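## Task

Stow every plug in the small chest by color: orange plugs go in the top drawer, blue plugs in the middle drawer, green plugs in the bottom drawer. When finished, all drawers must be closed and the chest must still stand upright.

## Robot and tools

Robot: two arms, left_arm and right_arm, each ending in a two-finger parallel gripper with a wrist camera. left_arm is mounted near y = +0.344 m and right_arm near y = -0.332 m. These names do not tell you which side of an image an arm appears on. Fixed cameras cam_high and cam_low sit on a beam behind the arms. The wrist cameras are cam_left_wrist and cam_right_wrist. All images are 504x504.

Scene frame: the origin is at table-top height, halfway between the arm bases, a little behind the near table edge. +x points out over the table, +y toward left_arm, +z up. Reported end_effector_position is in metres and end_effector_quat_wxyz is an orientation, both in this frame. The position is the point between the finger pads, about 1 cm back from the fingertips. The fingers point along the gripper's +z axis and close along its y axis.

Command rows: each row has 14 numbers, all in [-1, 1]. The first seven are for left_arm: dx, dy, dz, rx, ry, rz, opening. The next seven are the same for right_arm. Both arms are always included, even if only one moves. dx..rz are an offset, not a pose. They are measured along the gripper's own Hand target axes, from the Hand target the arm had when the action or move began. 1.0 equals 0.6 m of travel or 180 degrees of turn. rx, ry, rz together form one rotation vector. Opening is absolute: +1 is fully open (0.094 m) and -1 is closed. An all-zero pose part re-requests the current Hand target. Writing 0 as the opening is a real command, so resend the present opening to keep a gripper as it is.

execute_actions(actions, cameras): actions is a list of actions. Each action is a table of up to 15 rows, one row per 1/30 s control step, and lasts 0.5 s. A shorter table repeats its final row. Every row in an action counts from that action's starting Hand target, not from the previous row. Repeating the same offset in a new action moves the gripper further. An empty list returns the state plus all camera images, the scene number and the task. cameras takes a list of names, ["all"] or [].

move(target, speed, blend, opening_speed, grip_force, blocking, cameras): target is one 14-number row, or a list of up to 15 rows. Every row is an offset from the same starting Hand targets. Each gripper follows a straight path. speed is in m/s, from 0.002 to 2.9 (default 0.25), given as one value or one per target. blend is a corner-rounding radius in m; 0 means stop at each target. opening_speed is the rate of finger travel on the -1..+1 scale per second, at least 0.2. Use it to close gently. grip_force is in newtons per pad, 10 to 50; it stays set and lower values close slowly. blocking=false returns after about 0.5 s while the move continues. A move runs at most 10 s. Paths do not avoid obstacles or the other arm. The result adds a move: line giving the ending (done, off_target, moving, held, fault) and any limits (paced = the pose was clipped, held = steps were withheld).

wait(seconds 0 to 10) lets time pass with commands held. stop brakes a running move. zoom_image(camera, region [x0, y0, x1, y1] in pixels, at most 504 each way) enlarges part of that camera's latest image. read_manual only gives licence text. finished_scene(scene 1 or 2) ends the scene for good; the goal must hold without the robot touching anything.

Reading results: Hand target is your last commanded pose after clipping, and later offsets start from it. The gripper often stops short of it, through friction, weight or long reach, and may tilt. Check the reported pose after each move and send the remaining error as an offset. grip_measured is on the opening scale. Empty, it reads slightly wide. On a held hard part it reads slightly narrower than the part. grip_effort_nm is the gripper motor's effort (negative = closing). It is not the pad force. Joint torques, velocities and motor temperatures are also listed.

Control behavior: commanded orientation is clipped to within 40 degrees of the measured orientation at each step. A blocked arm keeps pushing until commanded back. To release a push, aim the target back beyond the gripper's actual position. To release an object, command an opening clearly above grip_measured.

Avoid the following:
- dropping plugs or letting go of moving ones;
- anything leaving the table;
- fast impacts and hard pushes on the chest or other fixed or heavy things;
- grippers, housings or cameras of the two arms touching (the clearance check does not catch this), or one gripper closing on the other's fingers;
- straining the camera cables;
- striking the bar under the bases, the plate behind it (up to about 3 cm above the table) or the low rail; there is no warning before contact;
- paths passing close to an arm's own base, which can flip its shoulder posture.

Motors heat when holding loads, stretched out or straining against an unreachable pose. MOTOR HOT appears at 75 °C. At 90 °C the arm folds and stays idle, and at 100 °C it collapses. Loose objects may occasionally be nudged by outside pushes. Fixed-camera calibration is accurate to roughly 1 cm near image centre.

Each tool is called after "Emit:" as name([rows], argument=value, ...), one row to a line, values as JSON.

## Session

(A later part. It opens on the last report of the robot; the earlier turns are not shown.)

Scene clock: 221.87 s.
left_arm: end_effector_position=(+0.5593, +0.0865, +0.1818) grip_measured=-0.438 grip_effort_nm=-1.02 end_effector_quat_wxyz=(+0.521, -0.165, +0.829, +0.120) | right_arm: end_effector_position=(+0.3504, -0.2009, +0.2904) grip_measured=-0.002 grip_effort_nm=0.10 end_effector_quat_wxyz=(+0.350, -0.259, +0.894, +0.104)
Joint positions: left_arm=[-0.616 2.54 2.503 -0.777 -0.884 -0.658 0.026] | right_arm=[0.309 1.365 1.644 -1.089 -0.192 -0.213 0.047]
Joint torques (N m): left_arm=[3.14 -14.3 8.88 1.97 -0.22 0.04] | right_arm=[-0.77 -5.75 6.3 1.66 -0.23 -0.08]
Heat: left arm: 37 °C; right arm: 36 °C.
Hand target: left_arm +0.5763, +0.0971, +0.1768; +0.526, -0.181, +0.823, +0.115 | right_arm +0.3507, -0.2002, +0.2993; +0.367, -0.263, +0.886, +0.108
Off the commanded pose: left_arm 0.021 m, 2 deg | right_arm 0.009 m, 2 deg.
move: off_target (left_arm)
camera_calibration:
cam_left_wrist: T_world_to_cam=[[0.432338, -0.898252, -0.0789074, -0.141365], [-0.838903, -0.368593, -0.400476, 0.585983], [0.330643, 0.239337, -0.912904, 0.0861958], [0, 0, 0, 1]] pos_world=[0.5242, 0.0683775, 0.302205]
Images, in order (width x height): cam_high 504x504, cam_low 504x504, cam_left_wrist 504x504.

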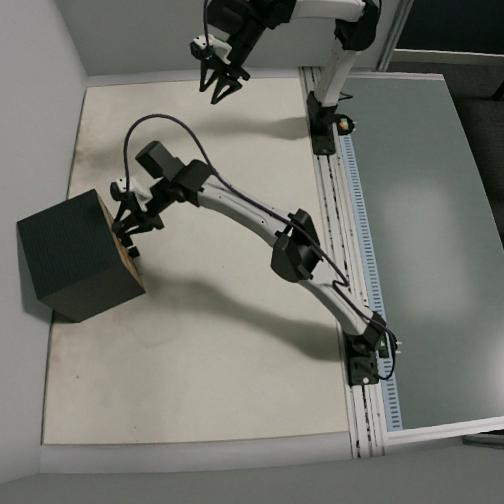

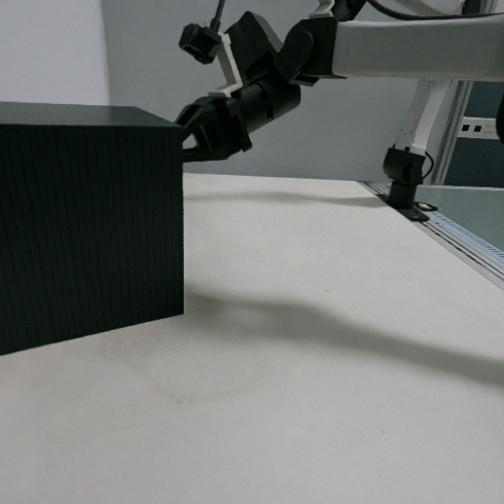

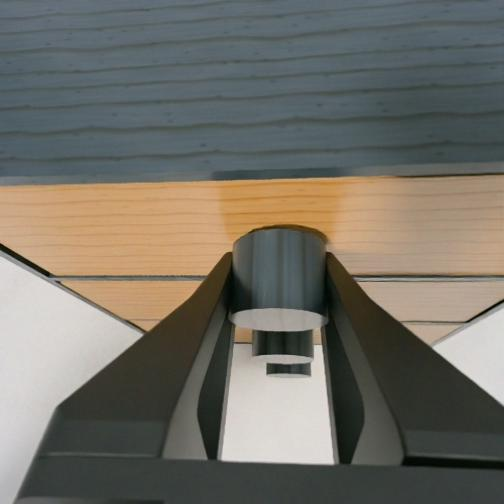

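Emit:
move([
  [-0.006,0,0.013,0,0,0,-0.6,0,0,0,0,0,0,0],
  [0.012,-0.005,-0.026,0,0,0,-0.6,0,0,0,0,0,0,0],
  [0.012,-0.005,-0.026,0,0,0,0.3,0,0,0,0,0,0,0],
  [0.06,-0.005,-0.18,0,0,0,0.3,0,0,0,0,0,0,0],
], speed=[0.05,0.05,0.1,0.1], opening_speed=1, cameras=["cam_high","cam_low","cam_left_wrist"])

Emit:
zoom_image(camera="cam_left_wrist", region=[0, 0, 504, 300])

Emit:
zoom_image(camera="cam_high", region=[20, 160, 200, 340])

Scene clock: 227.37 s.
left_arm: end_effector_position=(+0.4778, +0.0400, +0.1476) grip_measured=+0.298 grip_effort_nm=0.14 end_effector_quat_wxyz=(+0.500, -0.154, +0.841, +0.137) | right_arm: end_effector_position=(+0.3504, -0.2009, +0.2904) grip_measured=-0.002 grip_effort_nm=0.10 end_effector_quat_wxyz=(+0.350, -0.259, +0.894, +0.104)
Joint positions: left_arm=[-0.786 2.442 2.268 -0.896 -0.97 -0.899 0.061] | right_arm=[0.309 1.365 1.644 -1.089 -0.192 -0.213 0.047]
Joint torques (N m): left_arm=[0.65 -23.73 6.37 1.19 -0.62 -0.18] | right_arm=[-0.79 -5.75 6.31 1.66 -0.23 -0.09]
Heat: left arm: 40 °C; right arm: 35 °C.
Hand target: left_arm +0.4749, +0.0470, +0.1896; +0.526, -0.181, +0.823, +0.115 | right_arm +0.3507, -0.2002, +0.2993; +0.367, -0.263, +0.886, +0.108
Off the commanded pose: left_arm 0.043 m, 5 deg | right_arm 0.009 m, 2 deg.
move: off_target (left_arm)
camera_calibration:
cam_left_wrist: T_world_to_cam=[[0.42626, -0.895347, -0.129059, -0.140393], [-0.860725, -0.357542, -0.362377, 0.491186], [0.278309, 0.265551, -0.923053, 0.118485], [0, 0, 0, 1]] pos_world=[0.449644, 0.0184552, 0.269243]
Images, in order (width x height): cam_high 504x504, cam_low 504x504, cam_left_wrist 504x504.

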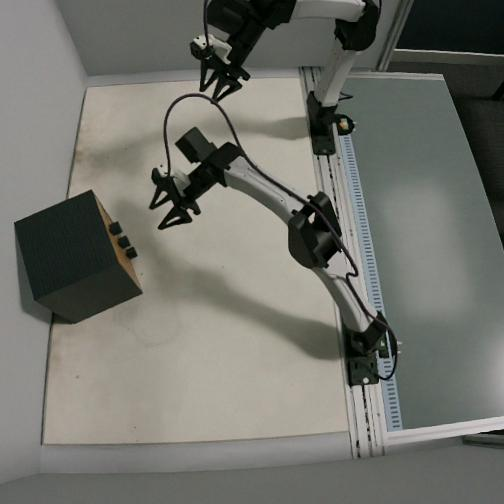

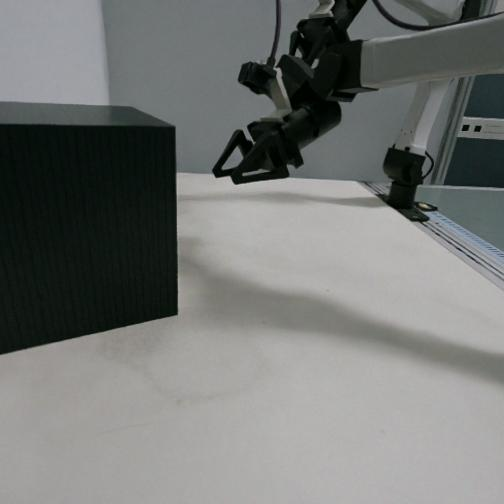

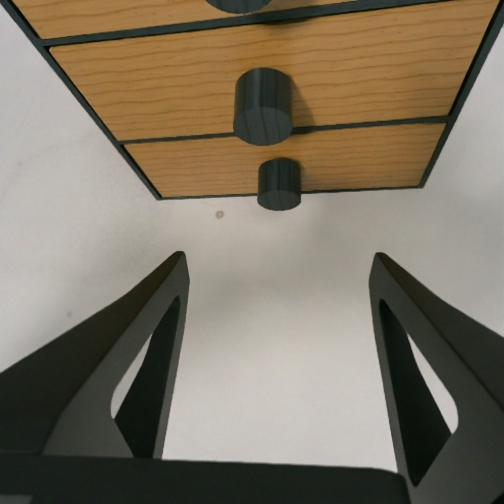

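Scaled by 1.000.

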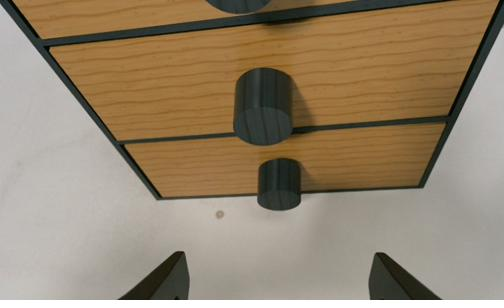

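Scaled by 2.800 from the camera's 504x504 image, which has a finer 720x720 frame.

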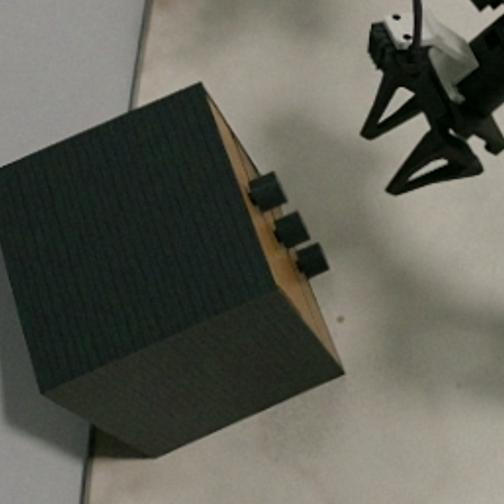

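Emit:
finished_scene(scene=2)

The scene is finished: the task was done.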